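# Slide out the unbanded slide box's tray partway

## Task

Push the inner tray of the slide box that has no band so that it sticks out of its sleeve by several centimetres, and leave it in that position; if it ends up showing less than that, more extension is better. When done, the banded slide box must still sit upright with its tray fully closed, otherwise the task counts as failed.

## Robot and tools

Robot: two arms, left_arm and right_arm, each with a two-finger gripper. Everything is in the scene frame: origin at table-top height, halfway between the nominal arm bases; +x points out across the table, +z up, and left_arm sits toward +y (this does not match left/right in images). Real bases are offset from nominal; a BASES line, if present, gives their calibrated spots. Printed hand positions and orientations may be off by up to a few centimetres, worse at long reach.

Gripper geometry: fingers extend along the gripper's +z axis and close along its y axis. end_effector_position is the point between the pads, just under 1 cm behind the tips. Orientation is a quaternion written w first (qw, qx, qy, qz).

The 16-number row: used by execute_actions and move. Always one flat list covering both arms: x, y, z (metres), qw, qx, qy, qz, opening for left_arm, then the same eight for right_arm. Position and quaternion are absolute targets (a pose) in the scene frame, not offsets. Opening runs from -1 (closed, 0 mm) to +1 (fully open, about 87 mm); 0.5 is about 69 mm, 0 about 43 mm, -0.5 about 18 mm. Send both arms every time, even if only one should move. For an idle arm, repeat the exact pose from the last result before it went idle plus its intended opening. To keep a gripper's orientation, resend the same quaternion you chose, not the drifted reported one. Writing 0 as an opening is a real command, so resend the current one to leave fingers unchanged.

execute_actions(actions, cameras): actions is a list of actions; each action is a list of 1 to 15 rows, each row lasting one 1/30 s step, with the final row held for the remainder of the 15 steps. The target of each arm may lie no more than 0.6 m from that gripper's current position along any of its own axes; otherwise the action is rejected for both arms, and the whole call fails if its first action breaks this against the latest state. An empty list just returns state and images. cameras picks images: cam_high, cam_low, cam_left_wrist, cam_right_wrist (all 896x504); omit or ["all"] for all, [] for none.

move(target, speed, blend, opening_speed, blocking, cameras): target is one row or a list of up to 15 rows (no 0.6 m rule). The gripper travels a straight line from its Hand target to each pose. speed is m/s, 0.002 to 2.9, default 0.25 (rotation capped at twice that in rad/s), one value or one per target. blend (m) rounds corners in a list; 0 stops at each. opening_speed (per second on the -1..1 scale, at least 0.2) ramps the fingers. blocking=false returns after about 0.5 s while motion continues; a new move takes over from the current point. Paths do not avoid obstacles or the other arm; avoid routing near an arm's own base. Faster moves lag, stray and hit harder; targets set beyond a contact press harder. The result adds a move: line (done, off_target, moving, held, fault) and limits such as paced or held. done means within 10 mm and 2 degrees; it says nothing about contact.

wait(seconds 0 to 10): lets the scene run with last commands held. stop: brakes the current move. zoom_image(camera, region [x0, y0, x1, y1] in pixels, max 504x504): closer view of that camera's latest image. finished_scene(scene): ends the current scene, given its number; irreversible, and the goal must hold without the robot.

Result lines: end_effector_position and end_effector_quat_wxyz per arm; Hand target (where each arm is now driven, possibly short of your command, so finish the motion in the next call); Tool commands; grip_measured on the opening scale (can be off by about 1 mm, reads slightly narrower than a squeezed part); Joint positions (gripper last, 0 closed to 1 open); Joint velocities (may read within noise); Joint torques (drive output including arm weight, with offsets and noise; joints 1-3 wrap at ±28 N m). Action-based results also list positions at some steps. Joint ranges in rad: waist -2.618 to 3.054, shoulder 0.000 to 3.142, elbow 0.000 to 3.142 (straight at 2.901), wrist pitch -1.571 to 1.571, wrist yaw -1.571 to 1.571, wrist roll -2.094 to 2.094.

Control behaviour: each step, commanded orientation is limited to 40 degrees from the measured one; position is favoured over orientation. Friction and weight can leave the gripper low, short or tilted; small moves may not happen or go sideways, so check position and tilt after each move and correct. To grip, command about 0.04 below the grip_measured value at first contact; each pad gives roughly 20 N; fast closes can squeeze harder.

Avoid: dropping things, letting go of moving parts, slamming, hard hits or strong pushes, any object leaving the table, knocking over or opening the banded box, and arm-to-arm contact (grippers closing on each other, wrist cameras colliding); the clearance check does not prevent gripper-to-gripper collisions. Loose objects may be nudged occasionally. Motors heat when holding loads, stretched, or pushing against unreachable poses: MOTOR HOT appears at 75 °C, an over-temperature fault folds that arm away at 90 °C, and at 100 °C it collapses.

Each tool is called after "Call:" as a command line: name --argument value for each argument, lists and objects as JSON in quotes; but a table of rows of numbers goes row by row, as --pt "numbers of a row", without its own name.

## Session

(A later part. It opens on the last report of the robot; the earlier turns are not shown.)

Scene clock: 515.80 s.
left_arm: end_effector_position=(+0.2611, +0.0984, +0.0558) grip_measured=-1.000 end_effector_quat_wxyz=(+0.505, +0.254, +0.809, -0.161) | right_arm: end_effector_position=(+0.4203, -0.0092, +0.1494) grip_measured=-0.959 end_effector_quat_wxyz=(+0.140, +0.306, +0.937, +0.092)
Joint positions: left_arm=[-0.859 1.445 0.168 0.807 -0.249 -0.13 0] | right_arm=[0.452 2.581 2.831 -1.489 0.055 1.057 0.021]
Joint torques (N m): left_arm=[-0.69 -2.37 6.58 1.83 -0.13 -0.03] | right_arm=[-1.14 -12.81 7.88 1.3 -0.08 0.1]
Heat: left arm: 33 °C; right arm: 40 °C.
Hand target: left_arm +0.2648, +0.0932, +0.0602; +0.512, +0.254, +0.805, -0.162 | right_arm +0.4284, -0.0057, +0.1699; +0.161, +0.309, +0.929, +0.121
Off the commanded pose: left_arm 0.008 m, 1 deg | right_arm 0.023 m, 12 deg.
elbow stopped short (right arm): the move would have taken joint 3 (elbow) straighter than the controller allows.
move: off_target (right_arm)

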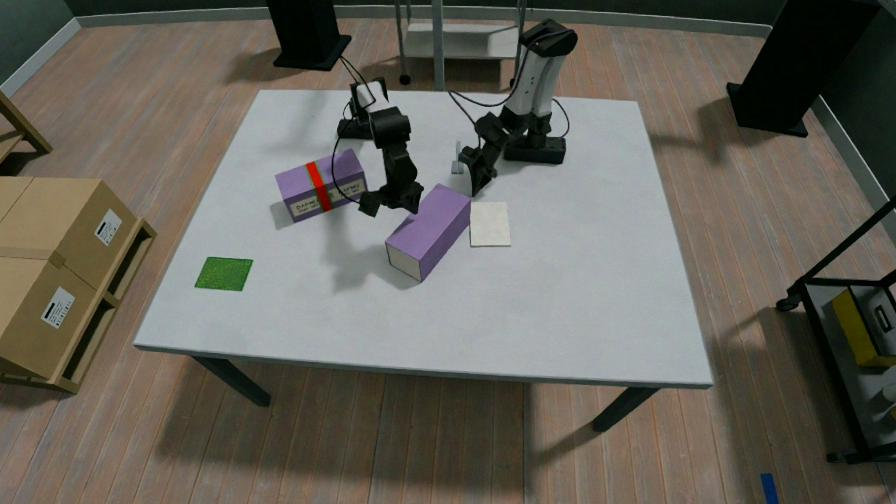

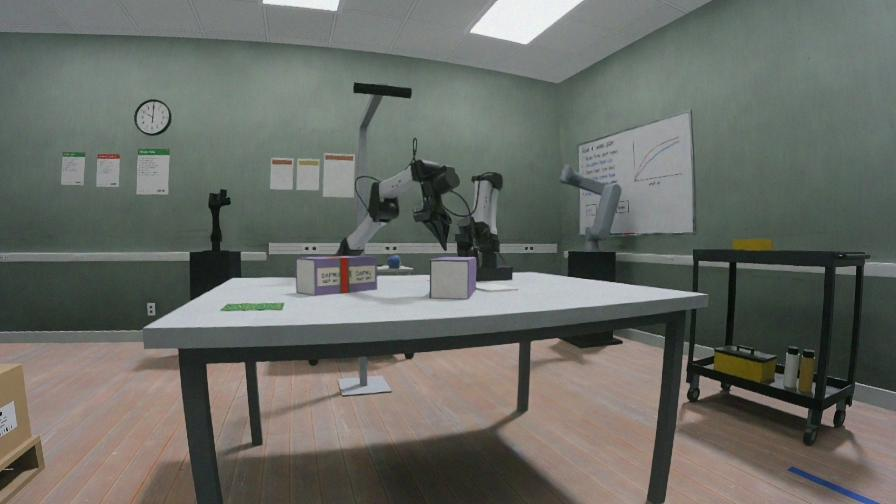

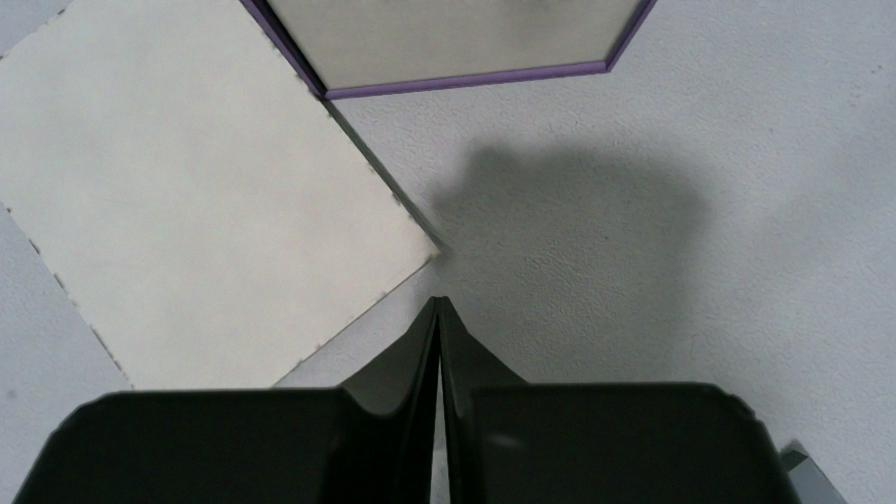

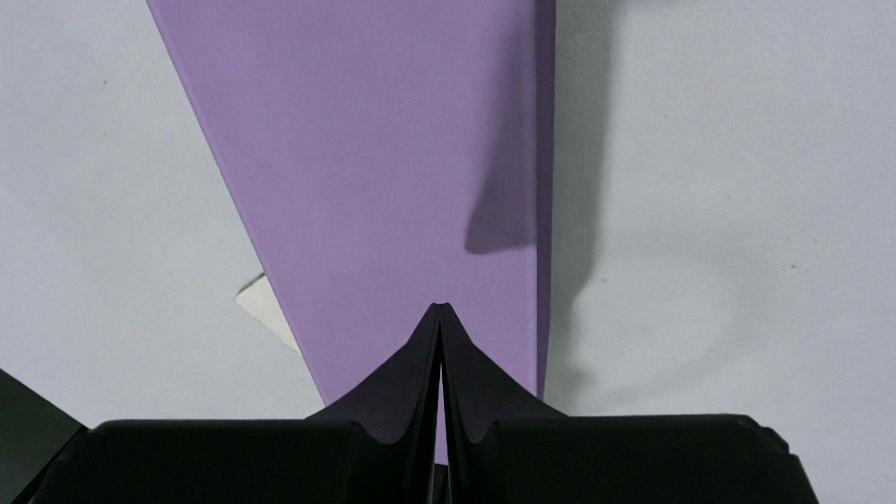

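Call:
move --target '[0.29,0.056,0.05,0.3814,-0.2218,0.8133,-0.378,-1,0.428,0.0,-0.03,0.06,0.27,0.96,0.02,-1]' --speed 0.08

Call:
zoom_image --camera "cam_high" --region '[250, 90, 530, 330]'

Scene clock: 537.50 s.
left_arm: end_effector_position=(+0.2811, +0.0578, +0.0466) grip_measured=-1.000 end_effector_quat_wxyz=(+0.372, -0.213, +0.822, -0.376) | right_arm: end_effector_position=(+0.4678, +0.0268, +0.1155) grip_measured=-0.959 end_effector_quat_wxyz=(+0.173, +0.273, +0.930, +0.176)
Joint positions: left_arm=[-0.809 1.761 0.242 1.044 -0.272 -1.181 0] | right_arm=[0.448 2.604 2.664 -1.133 -0.036 1.011 0.021]
Joint torques (N m): left_arm=[0.9 -3.9 5.53 1.82 -0.17 -0.05] | right_arm=[0.4 1.4 -1.06 0.14 0.75 -0.39]
Heat: left arm: 34 °C; right arm: 46 °C.
Hand target: left_arm +0.2898, +0.0562, +0.0502; +0.381, -0.222, +0.814, -0.378 | right_arm +0.4192, -0.0041, -0.0094; +0.067, +0.264, +0.962, +0.029
Off the commanded pose: left_arm 0.010 m, 2 deg | right_arm 0.153 m, 22 deg.
move: off_target (right_arm)

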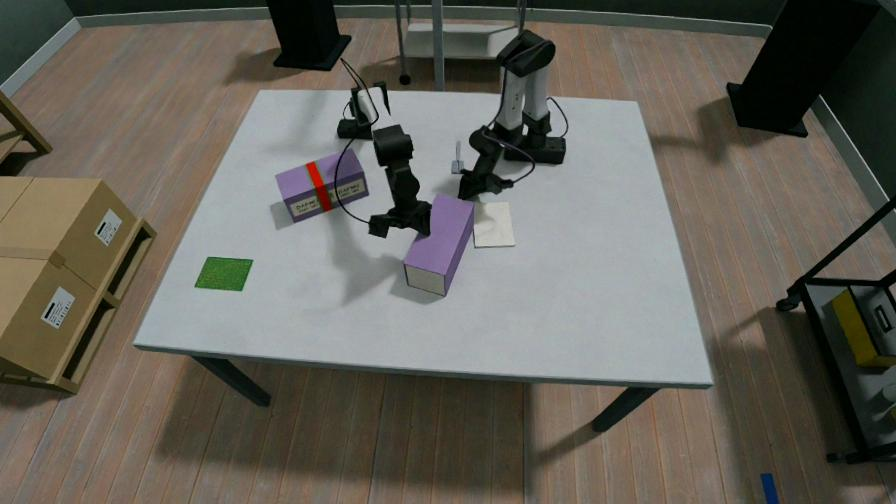

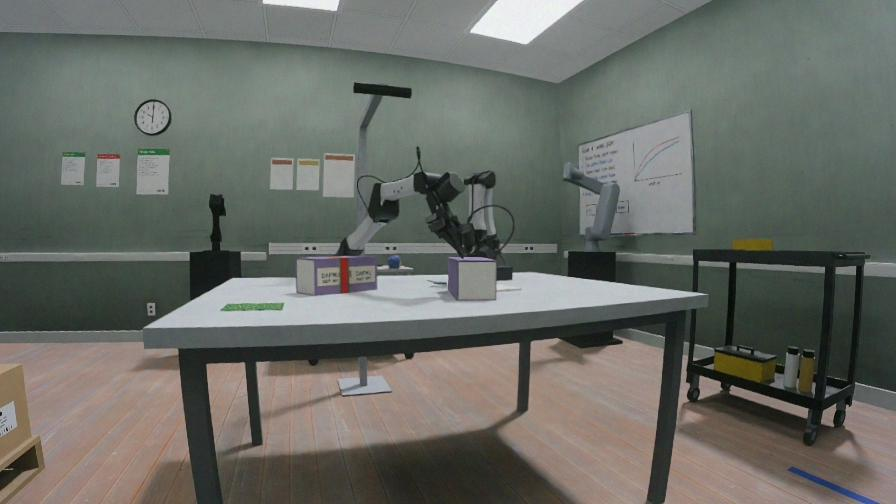

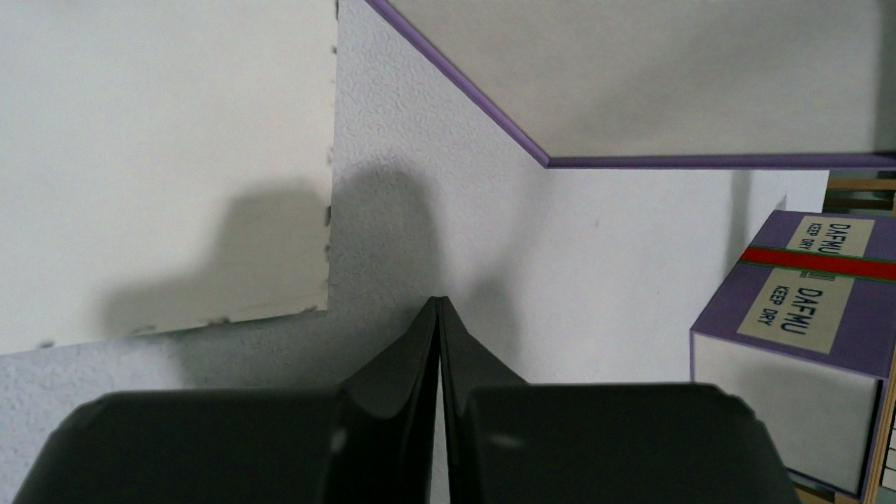

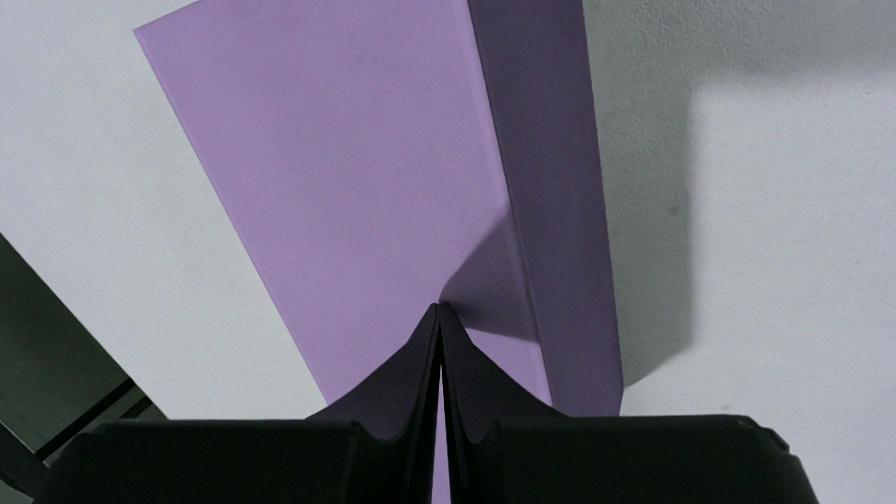

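Scaled by 1.800 (camera's finer frame: 1280x720).

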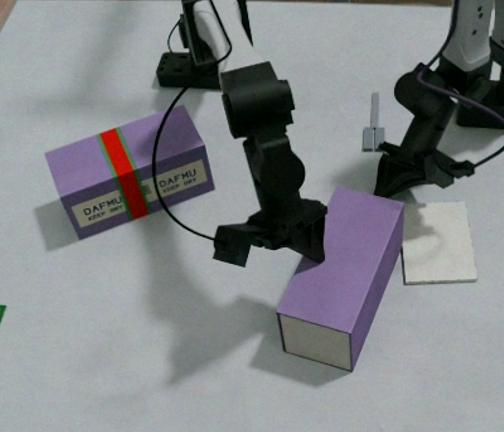

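Call:
move --target '[0.275,0.051,0.05,0.5336,0.0954,0.8376,-0.0608,-1,0.428,0.0,-0.03,0.06,0.27,0.96,0.02,-1]' --speed 0.2 --cameras '["cam_left_wrist","cam_right_wrist"]'

Scene clock: 558.17 s.
left_arm: end_effector_position=(+0.2732, +0.0546, +0.0497) grip_measured=-1.000 end_effector_quat_wxyz=(+0.531, +0.093, +0.839, -0.069) | right_arm: end_effector_position=(+0.4679, +0.0270, +0.1154) grip_measured=-0.959 end_effector_quat_wxyz=(+0.175, +0.268, +0.931, +0.176)
Joint positions: left_arm=[-1.119 1.718 0.475 0.588 -0.796 -0.522 0] | right_arm=[0.448 2.599 2.654 -1.124 -0.037 1.003 0.021]
Joint torques (N m): left_arm=[-0.59 -4.7 7.12 1.38 -0.29 -0.01] | right_arm=[0.42 1.63 -0.61 0.09 0.77 -0.28]
Heat: left arm: 34 °C; right arm: 38 °C.
Hand target: left_arm +0.2750, +0.0511, +0.0501; +0.534, +0.096, +0.838, -0.061 | right_arm +0.4194, -0.0039, -0.0094; +0.068, +0.264, +0.962, +0.029
Off the commanded pose: left_arm 0.004 m, 1 deg | right_arm 0.153 m, 23 deg.
move: off_target (right_arm)

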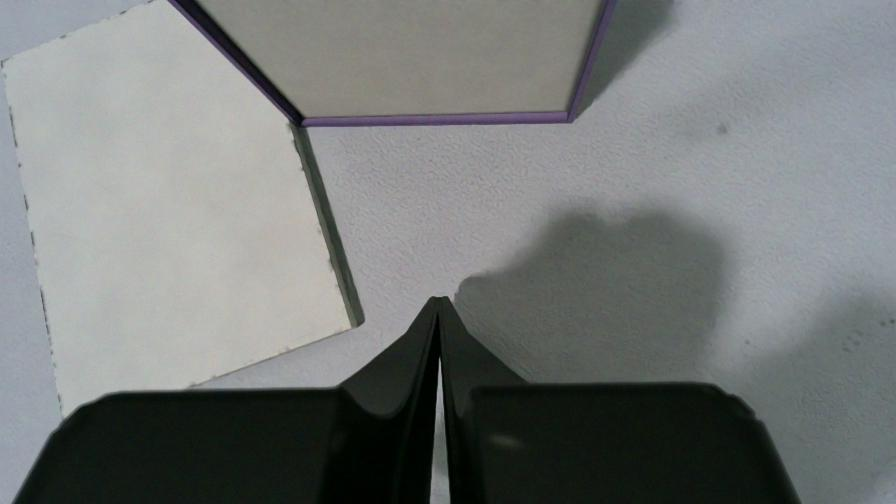

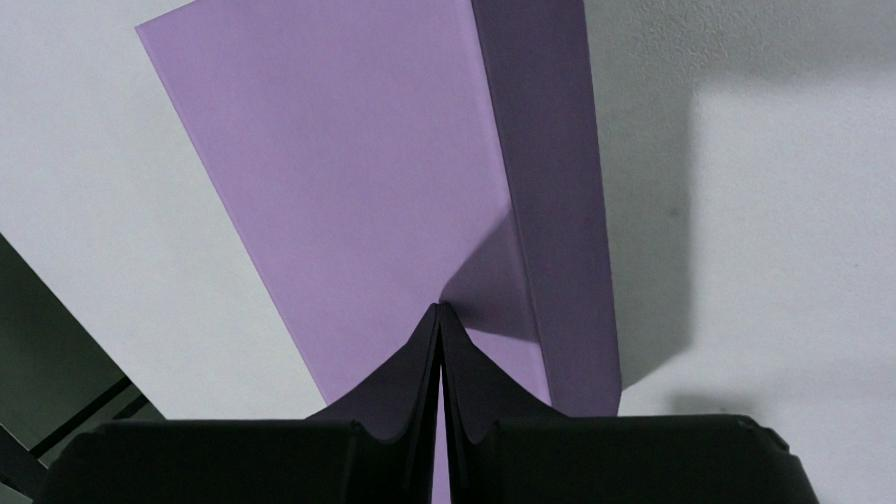

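Call:
move --pt "0.285 0.049 0.05 0.4317 -0.3362 0.7731 -0.3195 -1 0.428 0.0 -0.03 0.06 0.27 0.96 0.02 -1" --pt "0.41 0.02 0.05 0.4317 -0.3362 0.7731 -0.3195 -1 0.428 0.0 -0.03 0.06 0.27 0.96 0.02 -1" --speed '[0.15,0.05]'

Call:
zoom_image --camera "cam_high" --region '[250, 90, 530, 330]'

Scene clock: 581.30 s.
left_arm: end_effector_position=(+0.3913, +0.0161, +0.0472) grip_measured=-1.000 end_effector_quat_wxyz=(+0.415, -0.324, +0.786, -0.324) | right_arm: end_effector_position=(+0.5146, +0.0418, +0.1193) grip_measured=-0.959 end_effector_quat_wxyz=(+0.249, +0.275, +0.902, +0.221)
Joint positions: left_arm=[-0.762 2.003 0.717 0.765 -0.463 -1.305 0] | right_arm=[0.448 2.654 2.691 -0.929 0.001 1.023 0.021]
Joint torques (N m): left_arm=[2.55 -6.69 8.55 1.72 -0.25 0.08] | right_arm=[0.32 -2.7 -1.31 -1.25 0.39 -0.41]
Heat: left arm: 33 °C; right arm: 36 °C.
Hand target: left_arm +0.4091, +0.0207, +0.0504; +0.432, -0.336, +0.774, -0.320 | right_arm +0.4381, +0.0054, -0.0039; +0.097, +0.270, +0.956, +0.058
Off the commanded pose: left_arm 0.019 m, 3 deg | right_arm 0.178 m, 32 deg.
move: off_target (left_arm, right_arm)

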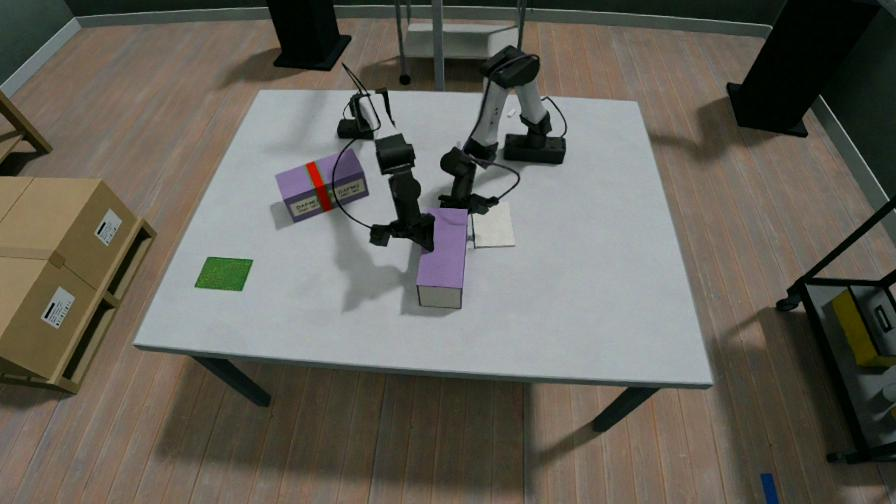

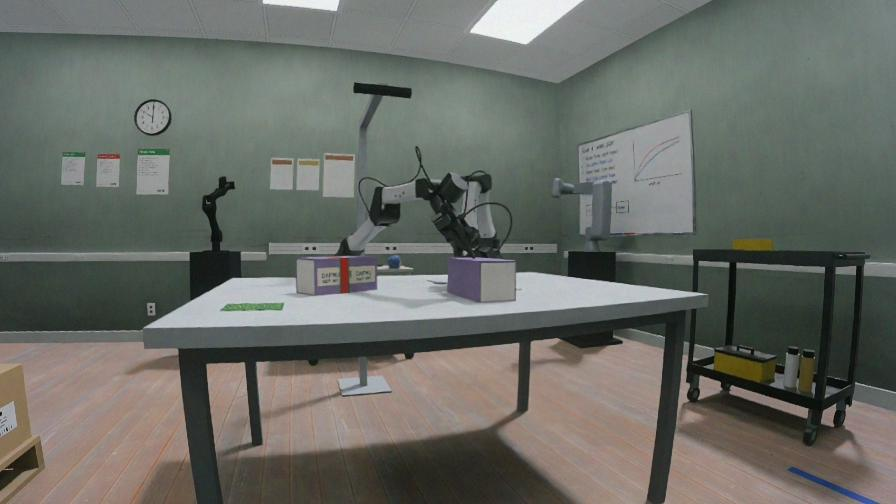

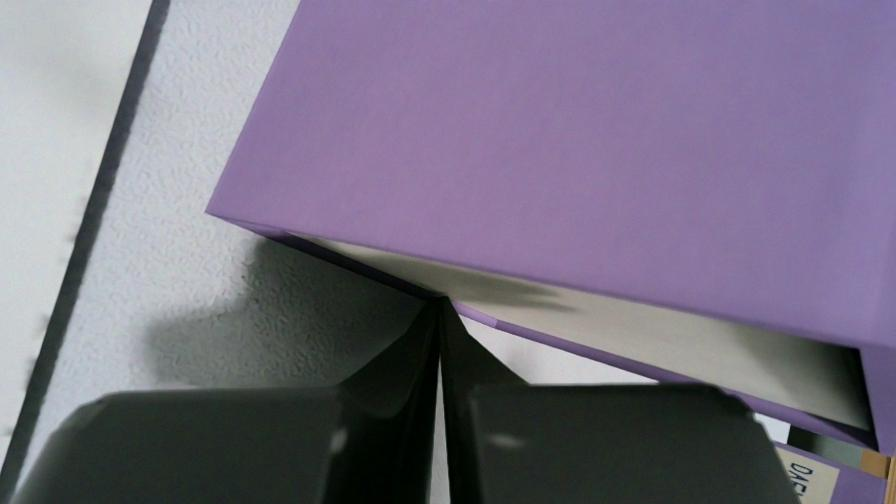

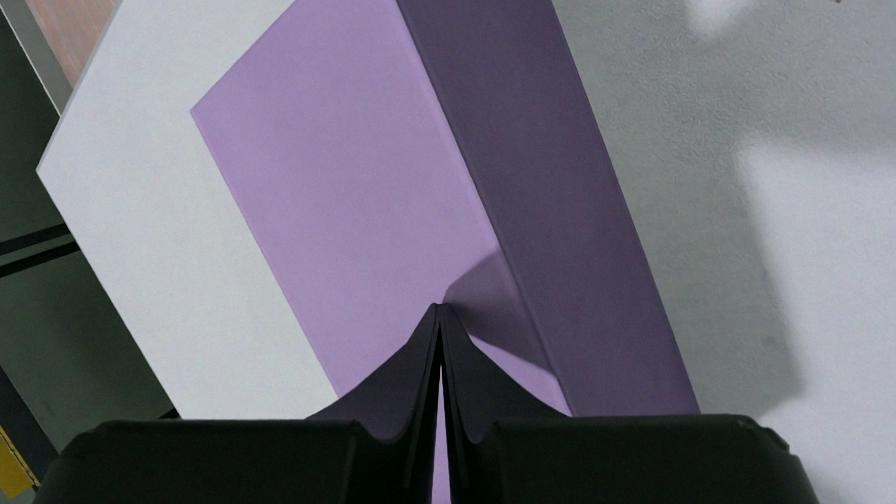

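Scaled by 1.800 (camera's finer frame: 1280x720).

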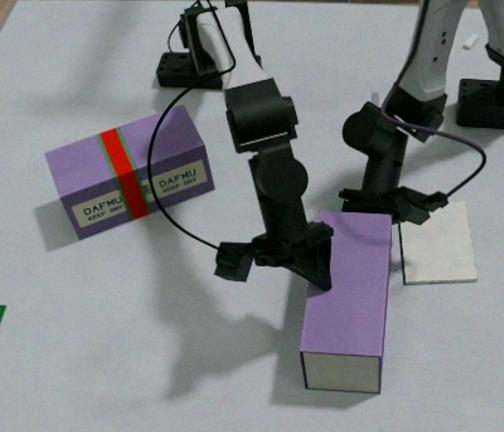

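Call:
move --pt "0.41 0.02 0.05 0.4317 -0.3362 0.7731 -0.3195 -1 0.515 0.042 0.16 0.2 0.2 0.93 0.12 -1" --pt "0.41 0.02 0.05 0.4317 -0.3362 0.7731 -0.3195 -1 0.5 0.07 0.17 0.2 0.15 0.95 0.06 -1" --speed 0.12

Call:
zoom_image --camera "cam_high" --region '[250, 90, 530, 330]'

Scene clock: 611.40 s.
left_arm: end_effector_position=(+0.3973, +0.0177, +0.0480) grip_measured=-1.000 end_effector_quat_wxyz=(+0.417, -0.328, +0.783, -0.324) | right_arm: end_effector_position=(+0.4921, +0.0668, +0.1303) grip_measured=-0.959 end_effector_quat_wxyz=(+0.303, +0.156, +0.927, +0.157)
Joint positions: left_arm=[-0.75 2.01 0.73 0.765 -0.461 -1.304 0] | right_arm=[0.547 2.691 2.834 -1.027 0.14 0.815 0.021]
Joint torques (N m): left_arm=[1.39 -7.16 7.51 1.73 -0.31 0.1] | right_arm=[-0.42 -15.77 8.39 1.87 0.23 -0.1]
Heat: left arm: 34 °C; right arm: 35 °C.
Hand target: left_arm +0.4095, +0.0203, +0.0503; +0.432, -0.336, +0.773, -0.320 | right_arm +0.4978, +0.0689, +0.1695; +0.340, +0.155, +0.910, +0.177
Off the commanded pose: left_arm 0.013 m, 2 deg | right_arm 0.041 m, 17 deg.
elbow stopped short (right arm): the move would have taken joint 3 (elbow) straighter than the controller allows.
move: off_target (left_arm, right_arm)

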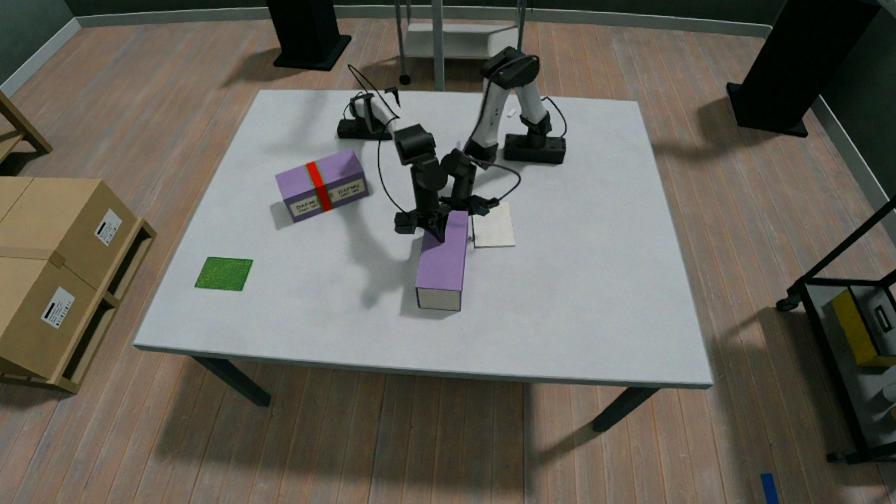

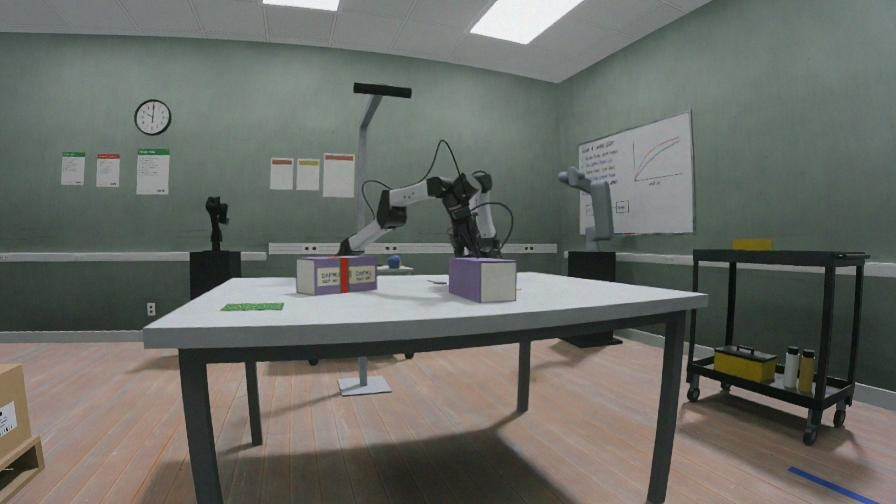

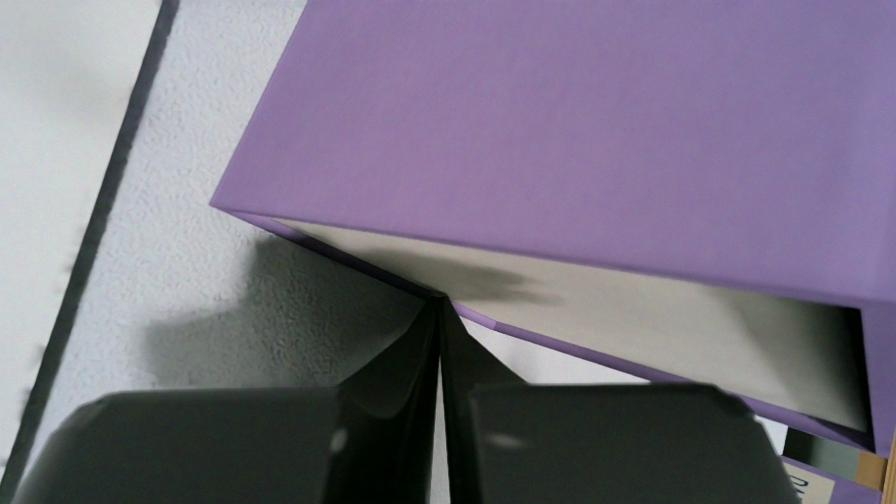

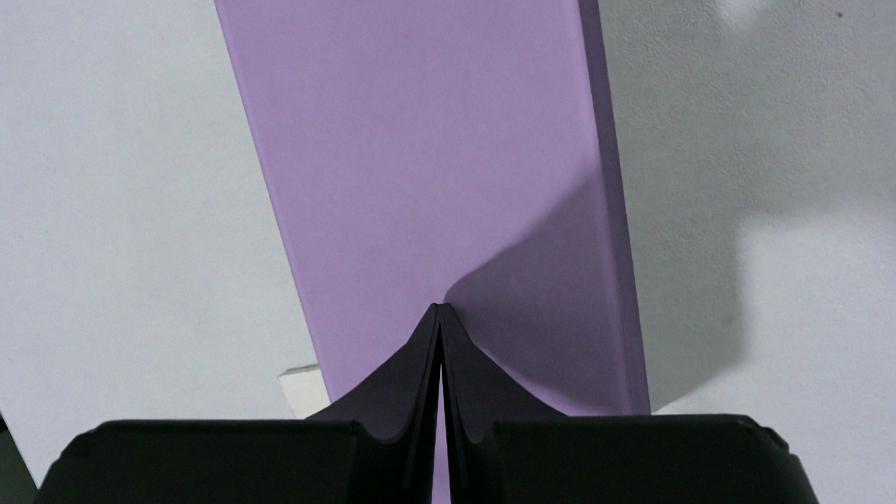

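Scaled by 1.800 (camera's finer frame: 1280x720).

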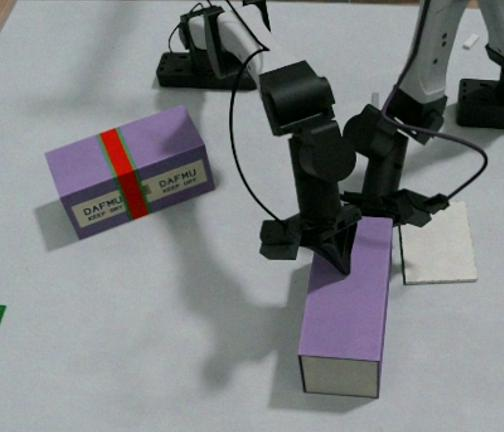

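Call:
move --pt "0.41 0.02 0.05 0.4317 -0.3362 0.7731 -0.3195 -1 0.44 0.067 0.0 0.06 0.15 0.985 0.02 -1" --pt "0.42 0.02 0.05 0.4317 -0.3362 0.7731 -0.3195 -1 0.32 0.065 -0.03 0.06 0.15 0.985 0.02 -1" --speed 0.06

Call:
zoom_image --camera "cam_high" --region '[250, 90, 530, 330]'

Scene clock: 632.23 s.
left_arm: end_effector_position=(+0.4026, +0.0180, +0.0475) grip_measured=-1.000 end_effector_quat_wxyz=(+0.419, -0.328, +0.783, -0.322) | right_arm: end_effector_position=(+0.4871, +0.0878, +0.1286) grip_measured=-0.959 end_effector_quat_wxyz=(+0.302, +0.205, +0.913, +0.185)
Joint positions: left_arm=[-0.74 2.021 0.746 0.762 -0.457 -1.297 0] | right_arm=[0.578 2.601 2.625 -0.885 0.154 0.947 0.021]
Joint torques (N m): left_arm=[-0.02 -9.39 5.09 1.59 -0.09 0.01] | right_arm=[-0.65 -11.81 5.7 1.5 0.04 0]
Heat: left arm: 34 °C; right arm: 42 °C.
Hand target: left_arm +0.4029, +0.0183, +0.0477; +0.420, -0.329, +0.782, -0.322 | right_arm +0.4827, +0.0863, +0.1195; +0.291, +0.203, +0.918, +0.176
Off the commanded pose: left_arm 0.018 m, 2 deg | right_arm 0.232 m, 35 deg.
elbow stopped short (right arm): the move would have taken joint 3 (elbow) straighter than the controller allows.
move: held (left_arm, right_arm; a check stopped the path); path passed 1 of 2 targets; limits=held
pose unreachable (left arm): on one or more control steps of this call, first in action 0 (counted from 0), this arm could not follow its commanded pose, so it was not sent that pose on those steps. It may still have moved: this result reports where it is.
cause: moving toward the commanded pose would bring a part of the arm too close to another arm (this arm's wrist (the part past joint 4) and the right arm's wrist (the part past joint 4), along the way the arms are being sent, or toward where that arm still pushes).
pose unreachable (right arm): on one or more control steps of this call, first in action 0 (counted from 0), this arm could not follow its commanded pose, so it was not sent that pose on those steps. It may still have moved: this result reports where it is.
cause: moving toward the commanded pose would bring a part of the arm too close to another arm (this arm's wrist (the part past joint 4) and the left arm's wrist (the part past joint 4), along the way the arms are being sent, or toward where that arm still pushes).

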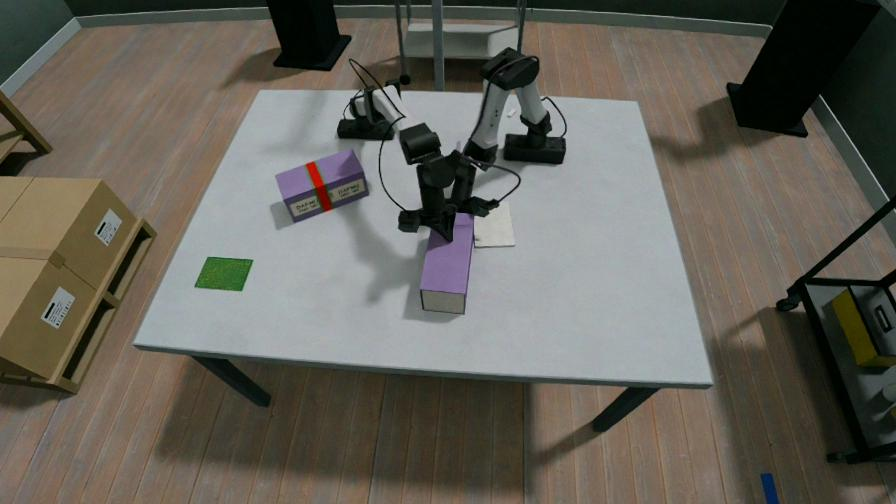

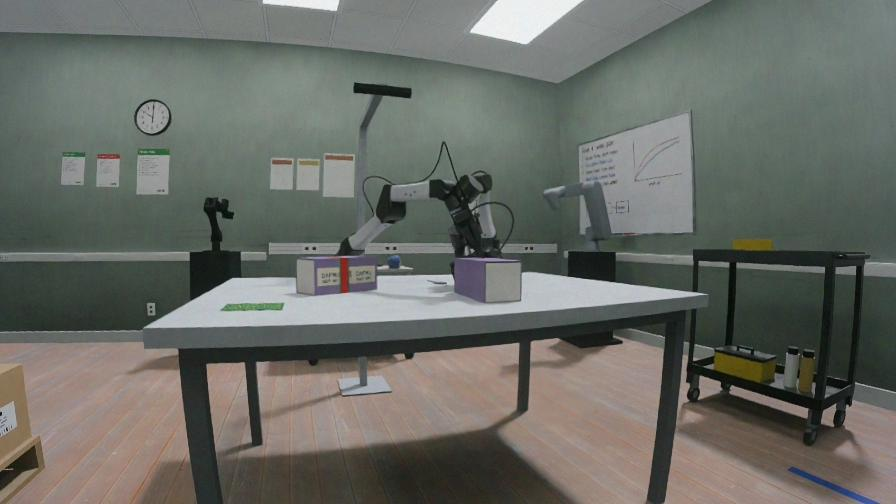

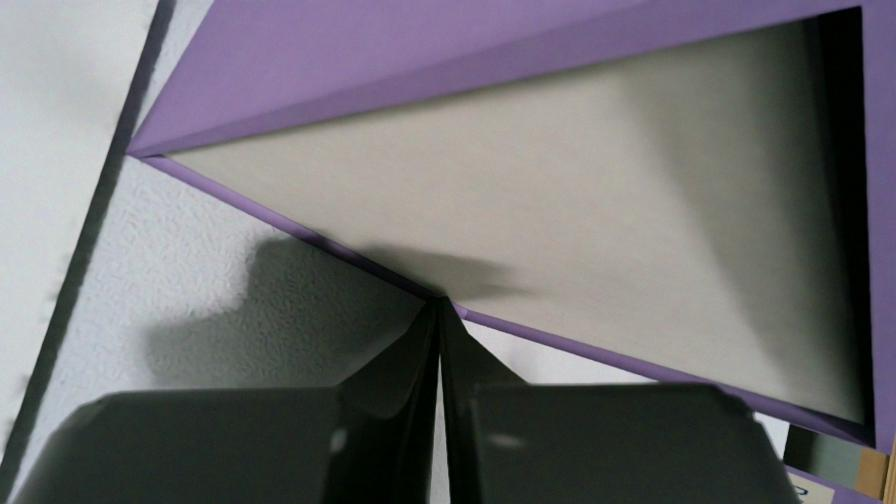

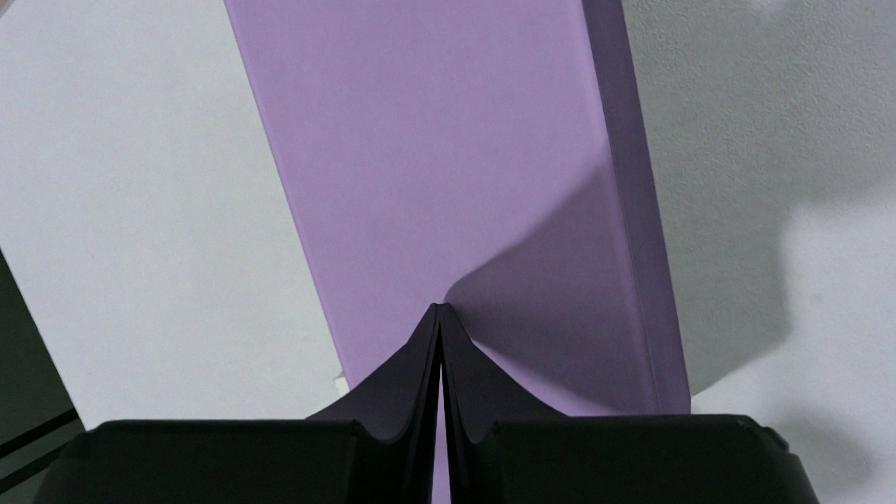

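Scaled by 1.800 (camera's finer frame: 1280x720).

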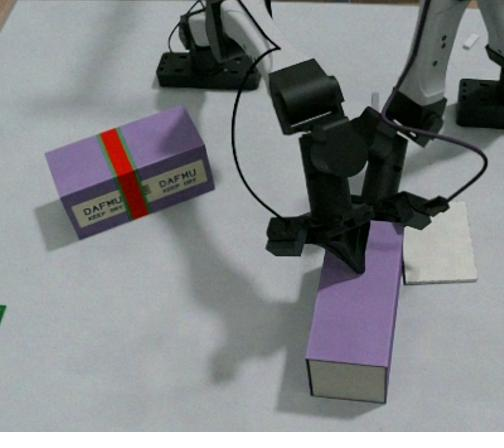

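Call:
zoom_image --camera "cam_high" --region '[400, 200, 490, 330]'

Call:
zoom_image --camera "cam_low" --region '[430, 240, 540, 320]'

Scaled by 3.877 (camera's finer frame: 1280x720).

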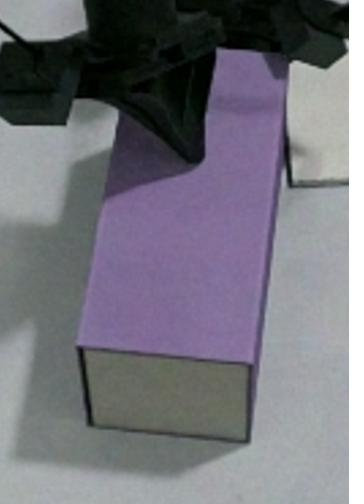

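Scaled by 4.582 (camera's finer frame: 1280x720).

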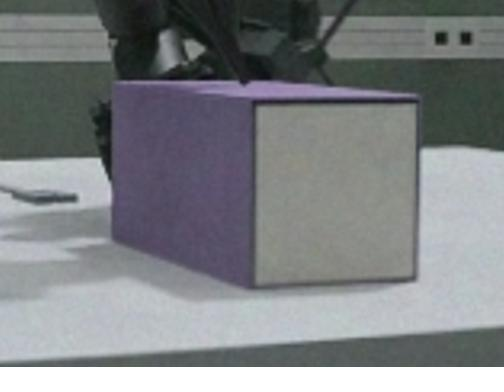

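Call:
move --pt "0.38 0.025 0.05 0.4317 -0.3362 0.7731 -0.3195 -1 0.485 0.085 0.16 0.29 0.2 0.92 0.17 -1" --pt "0.24 0.2 0.13 0.4317 -0.3362 0.7731 -0.3195 -1 0.43 -0.06 0.18 0.06 0.1 0.985 0.02 -1" --pt "0.24 0.24 0.13 0.5 0.0 0.86 0.0 -1 0.42 -0.06 0.065 0.0 0.0 1.0 0.0 -1" --speed 0.2

Call:
zoom_image --camera "cam_high" --region '[250, 90, 530, 330]'

Scene clock: 714.90 s.
left_arm: end_effector_position=(+0.2376, +0.2411, +0.1190) grip_measured=-1.000 end_effector_quat_wxyz=(+0.496, +0.000, +0.868, -0.003) | right_arm: end_effector_position=(+0.4167, -0.0665, +0.0573) grip_measured=-0.959 end_effector_quat_wxyz=(+0.067, +0.012, +0.997, +0.020)
Joint positions: left_arm=[-0.776 0.579 0.293 -0.417 -0.667 -0.489 0] | right_arm=[0.377 2.762 2.834 -1.504 0.011 0.383 0.021]
Joint torques (N m): left_arm=[-0.85 1.65 11.02 1.34 -0.31 0.04] | right_arm=[-0.21 -12.16 7.75 0.66 -0.13 -0.03]
Heat: left arm: 33 °C; right arm: 50 °C.
Hand target: left_arm +0.2403, +0.2399, +0.1298; +0.503, +0.000, +0.864, +0.000 | right_arm +0.4191, -0.0603, +0.0648; +0.078, +0.005, +0.996, +0.031
Off the commanded pose: left_arm 0.011 m, 1 deg | right_arm 0.011 m, 8 deg.
elbow stopped short (right arm): the move would have taken joint 3 (elbow) straighter than the controller allows.
move: off_target (left_arm, right_arm)

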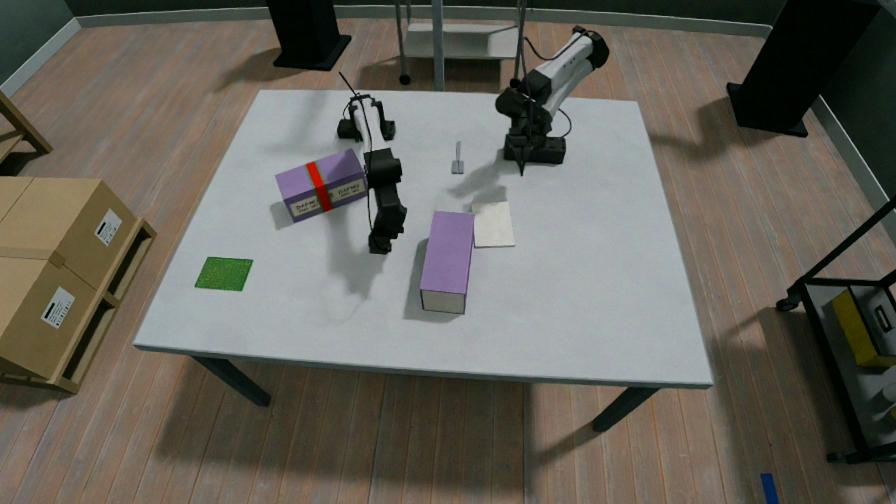

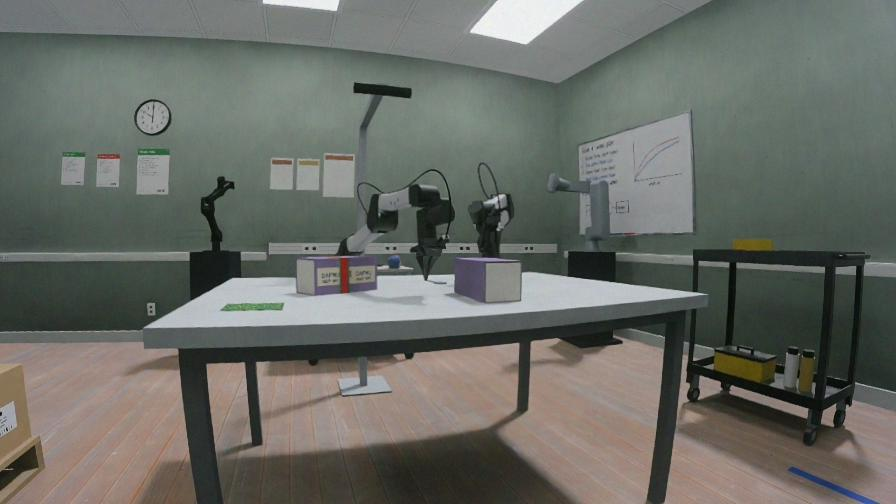

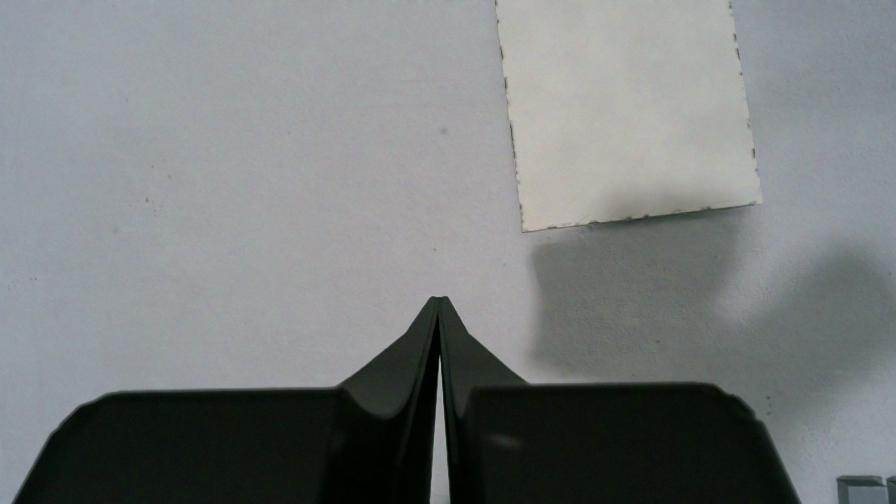

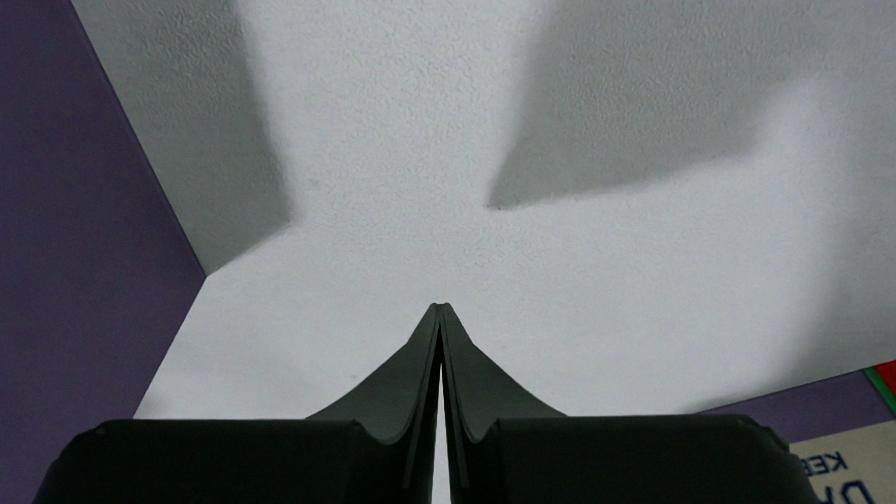

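Scaled by 1.800 (camera's finer frame: 1280x720).

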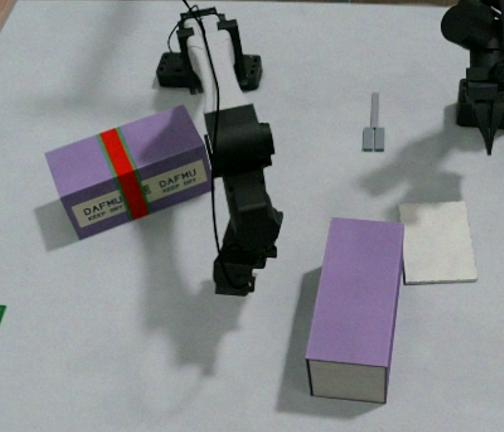

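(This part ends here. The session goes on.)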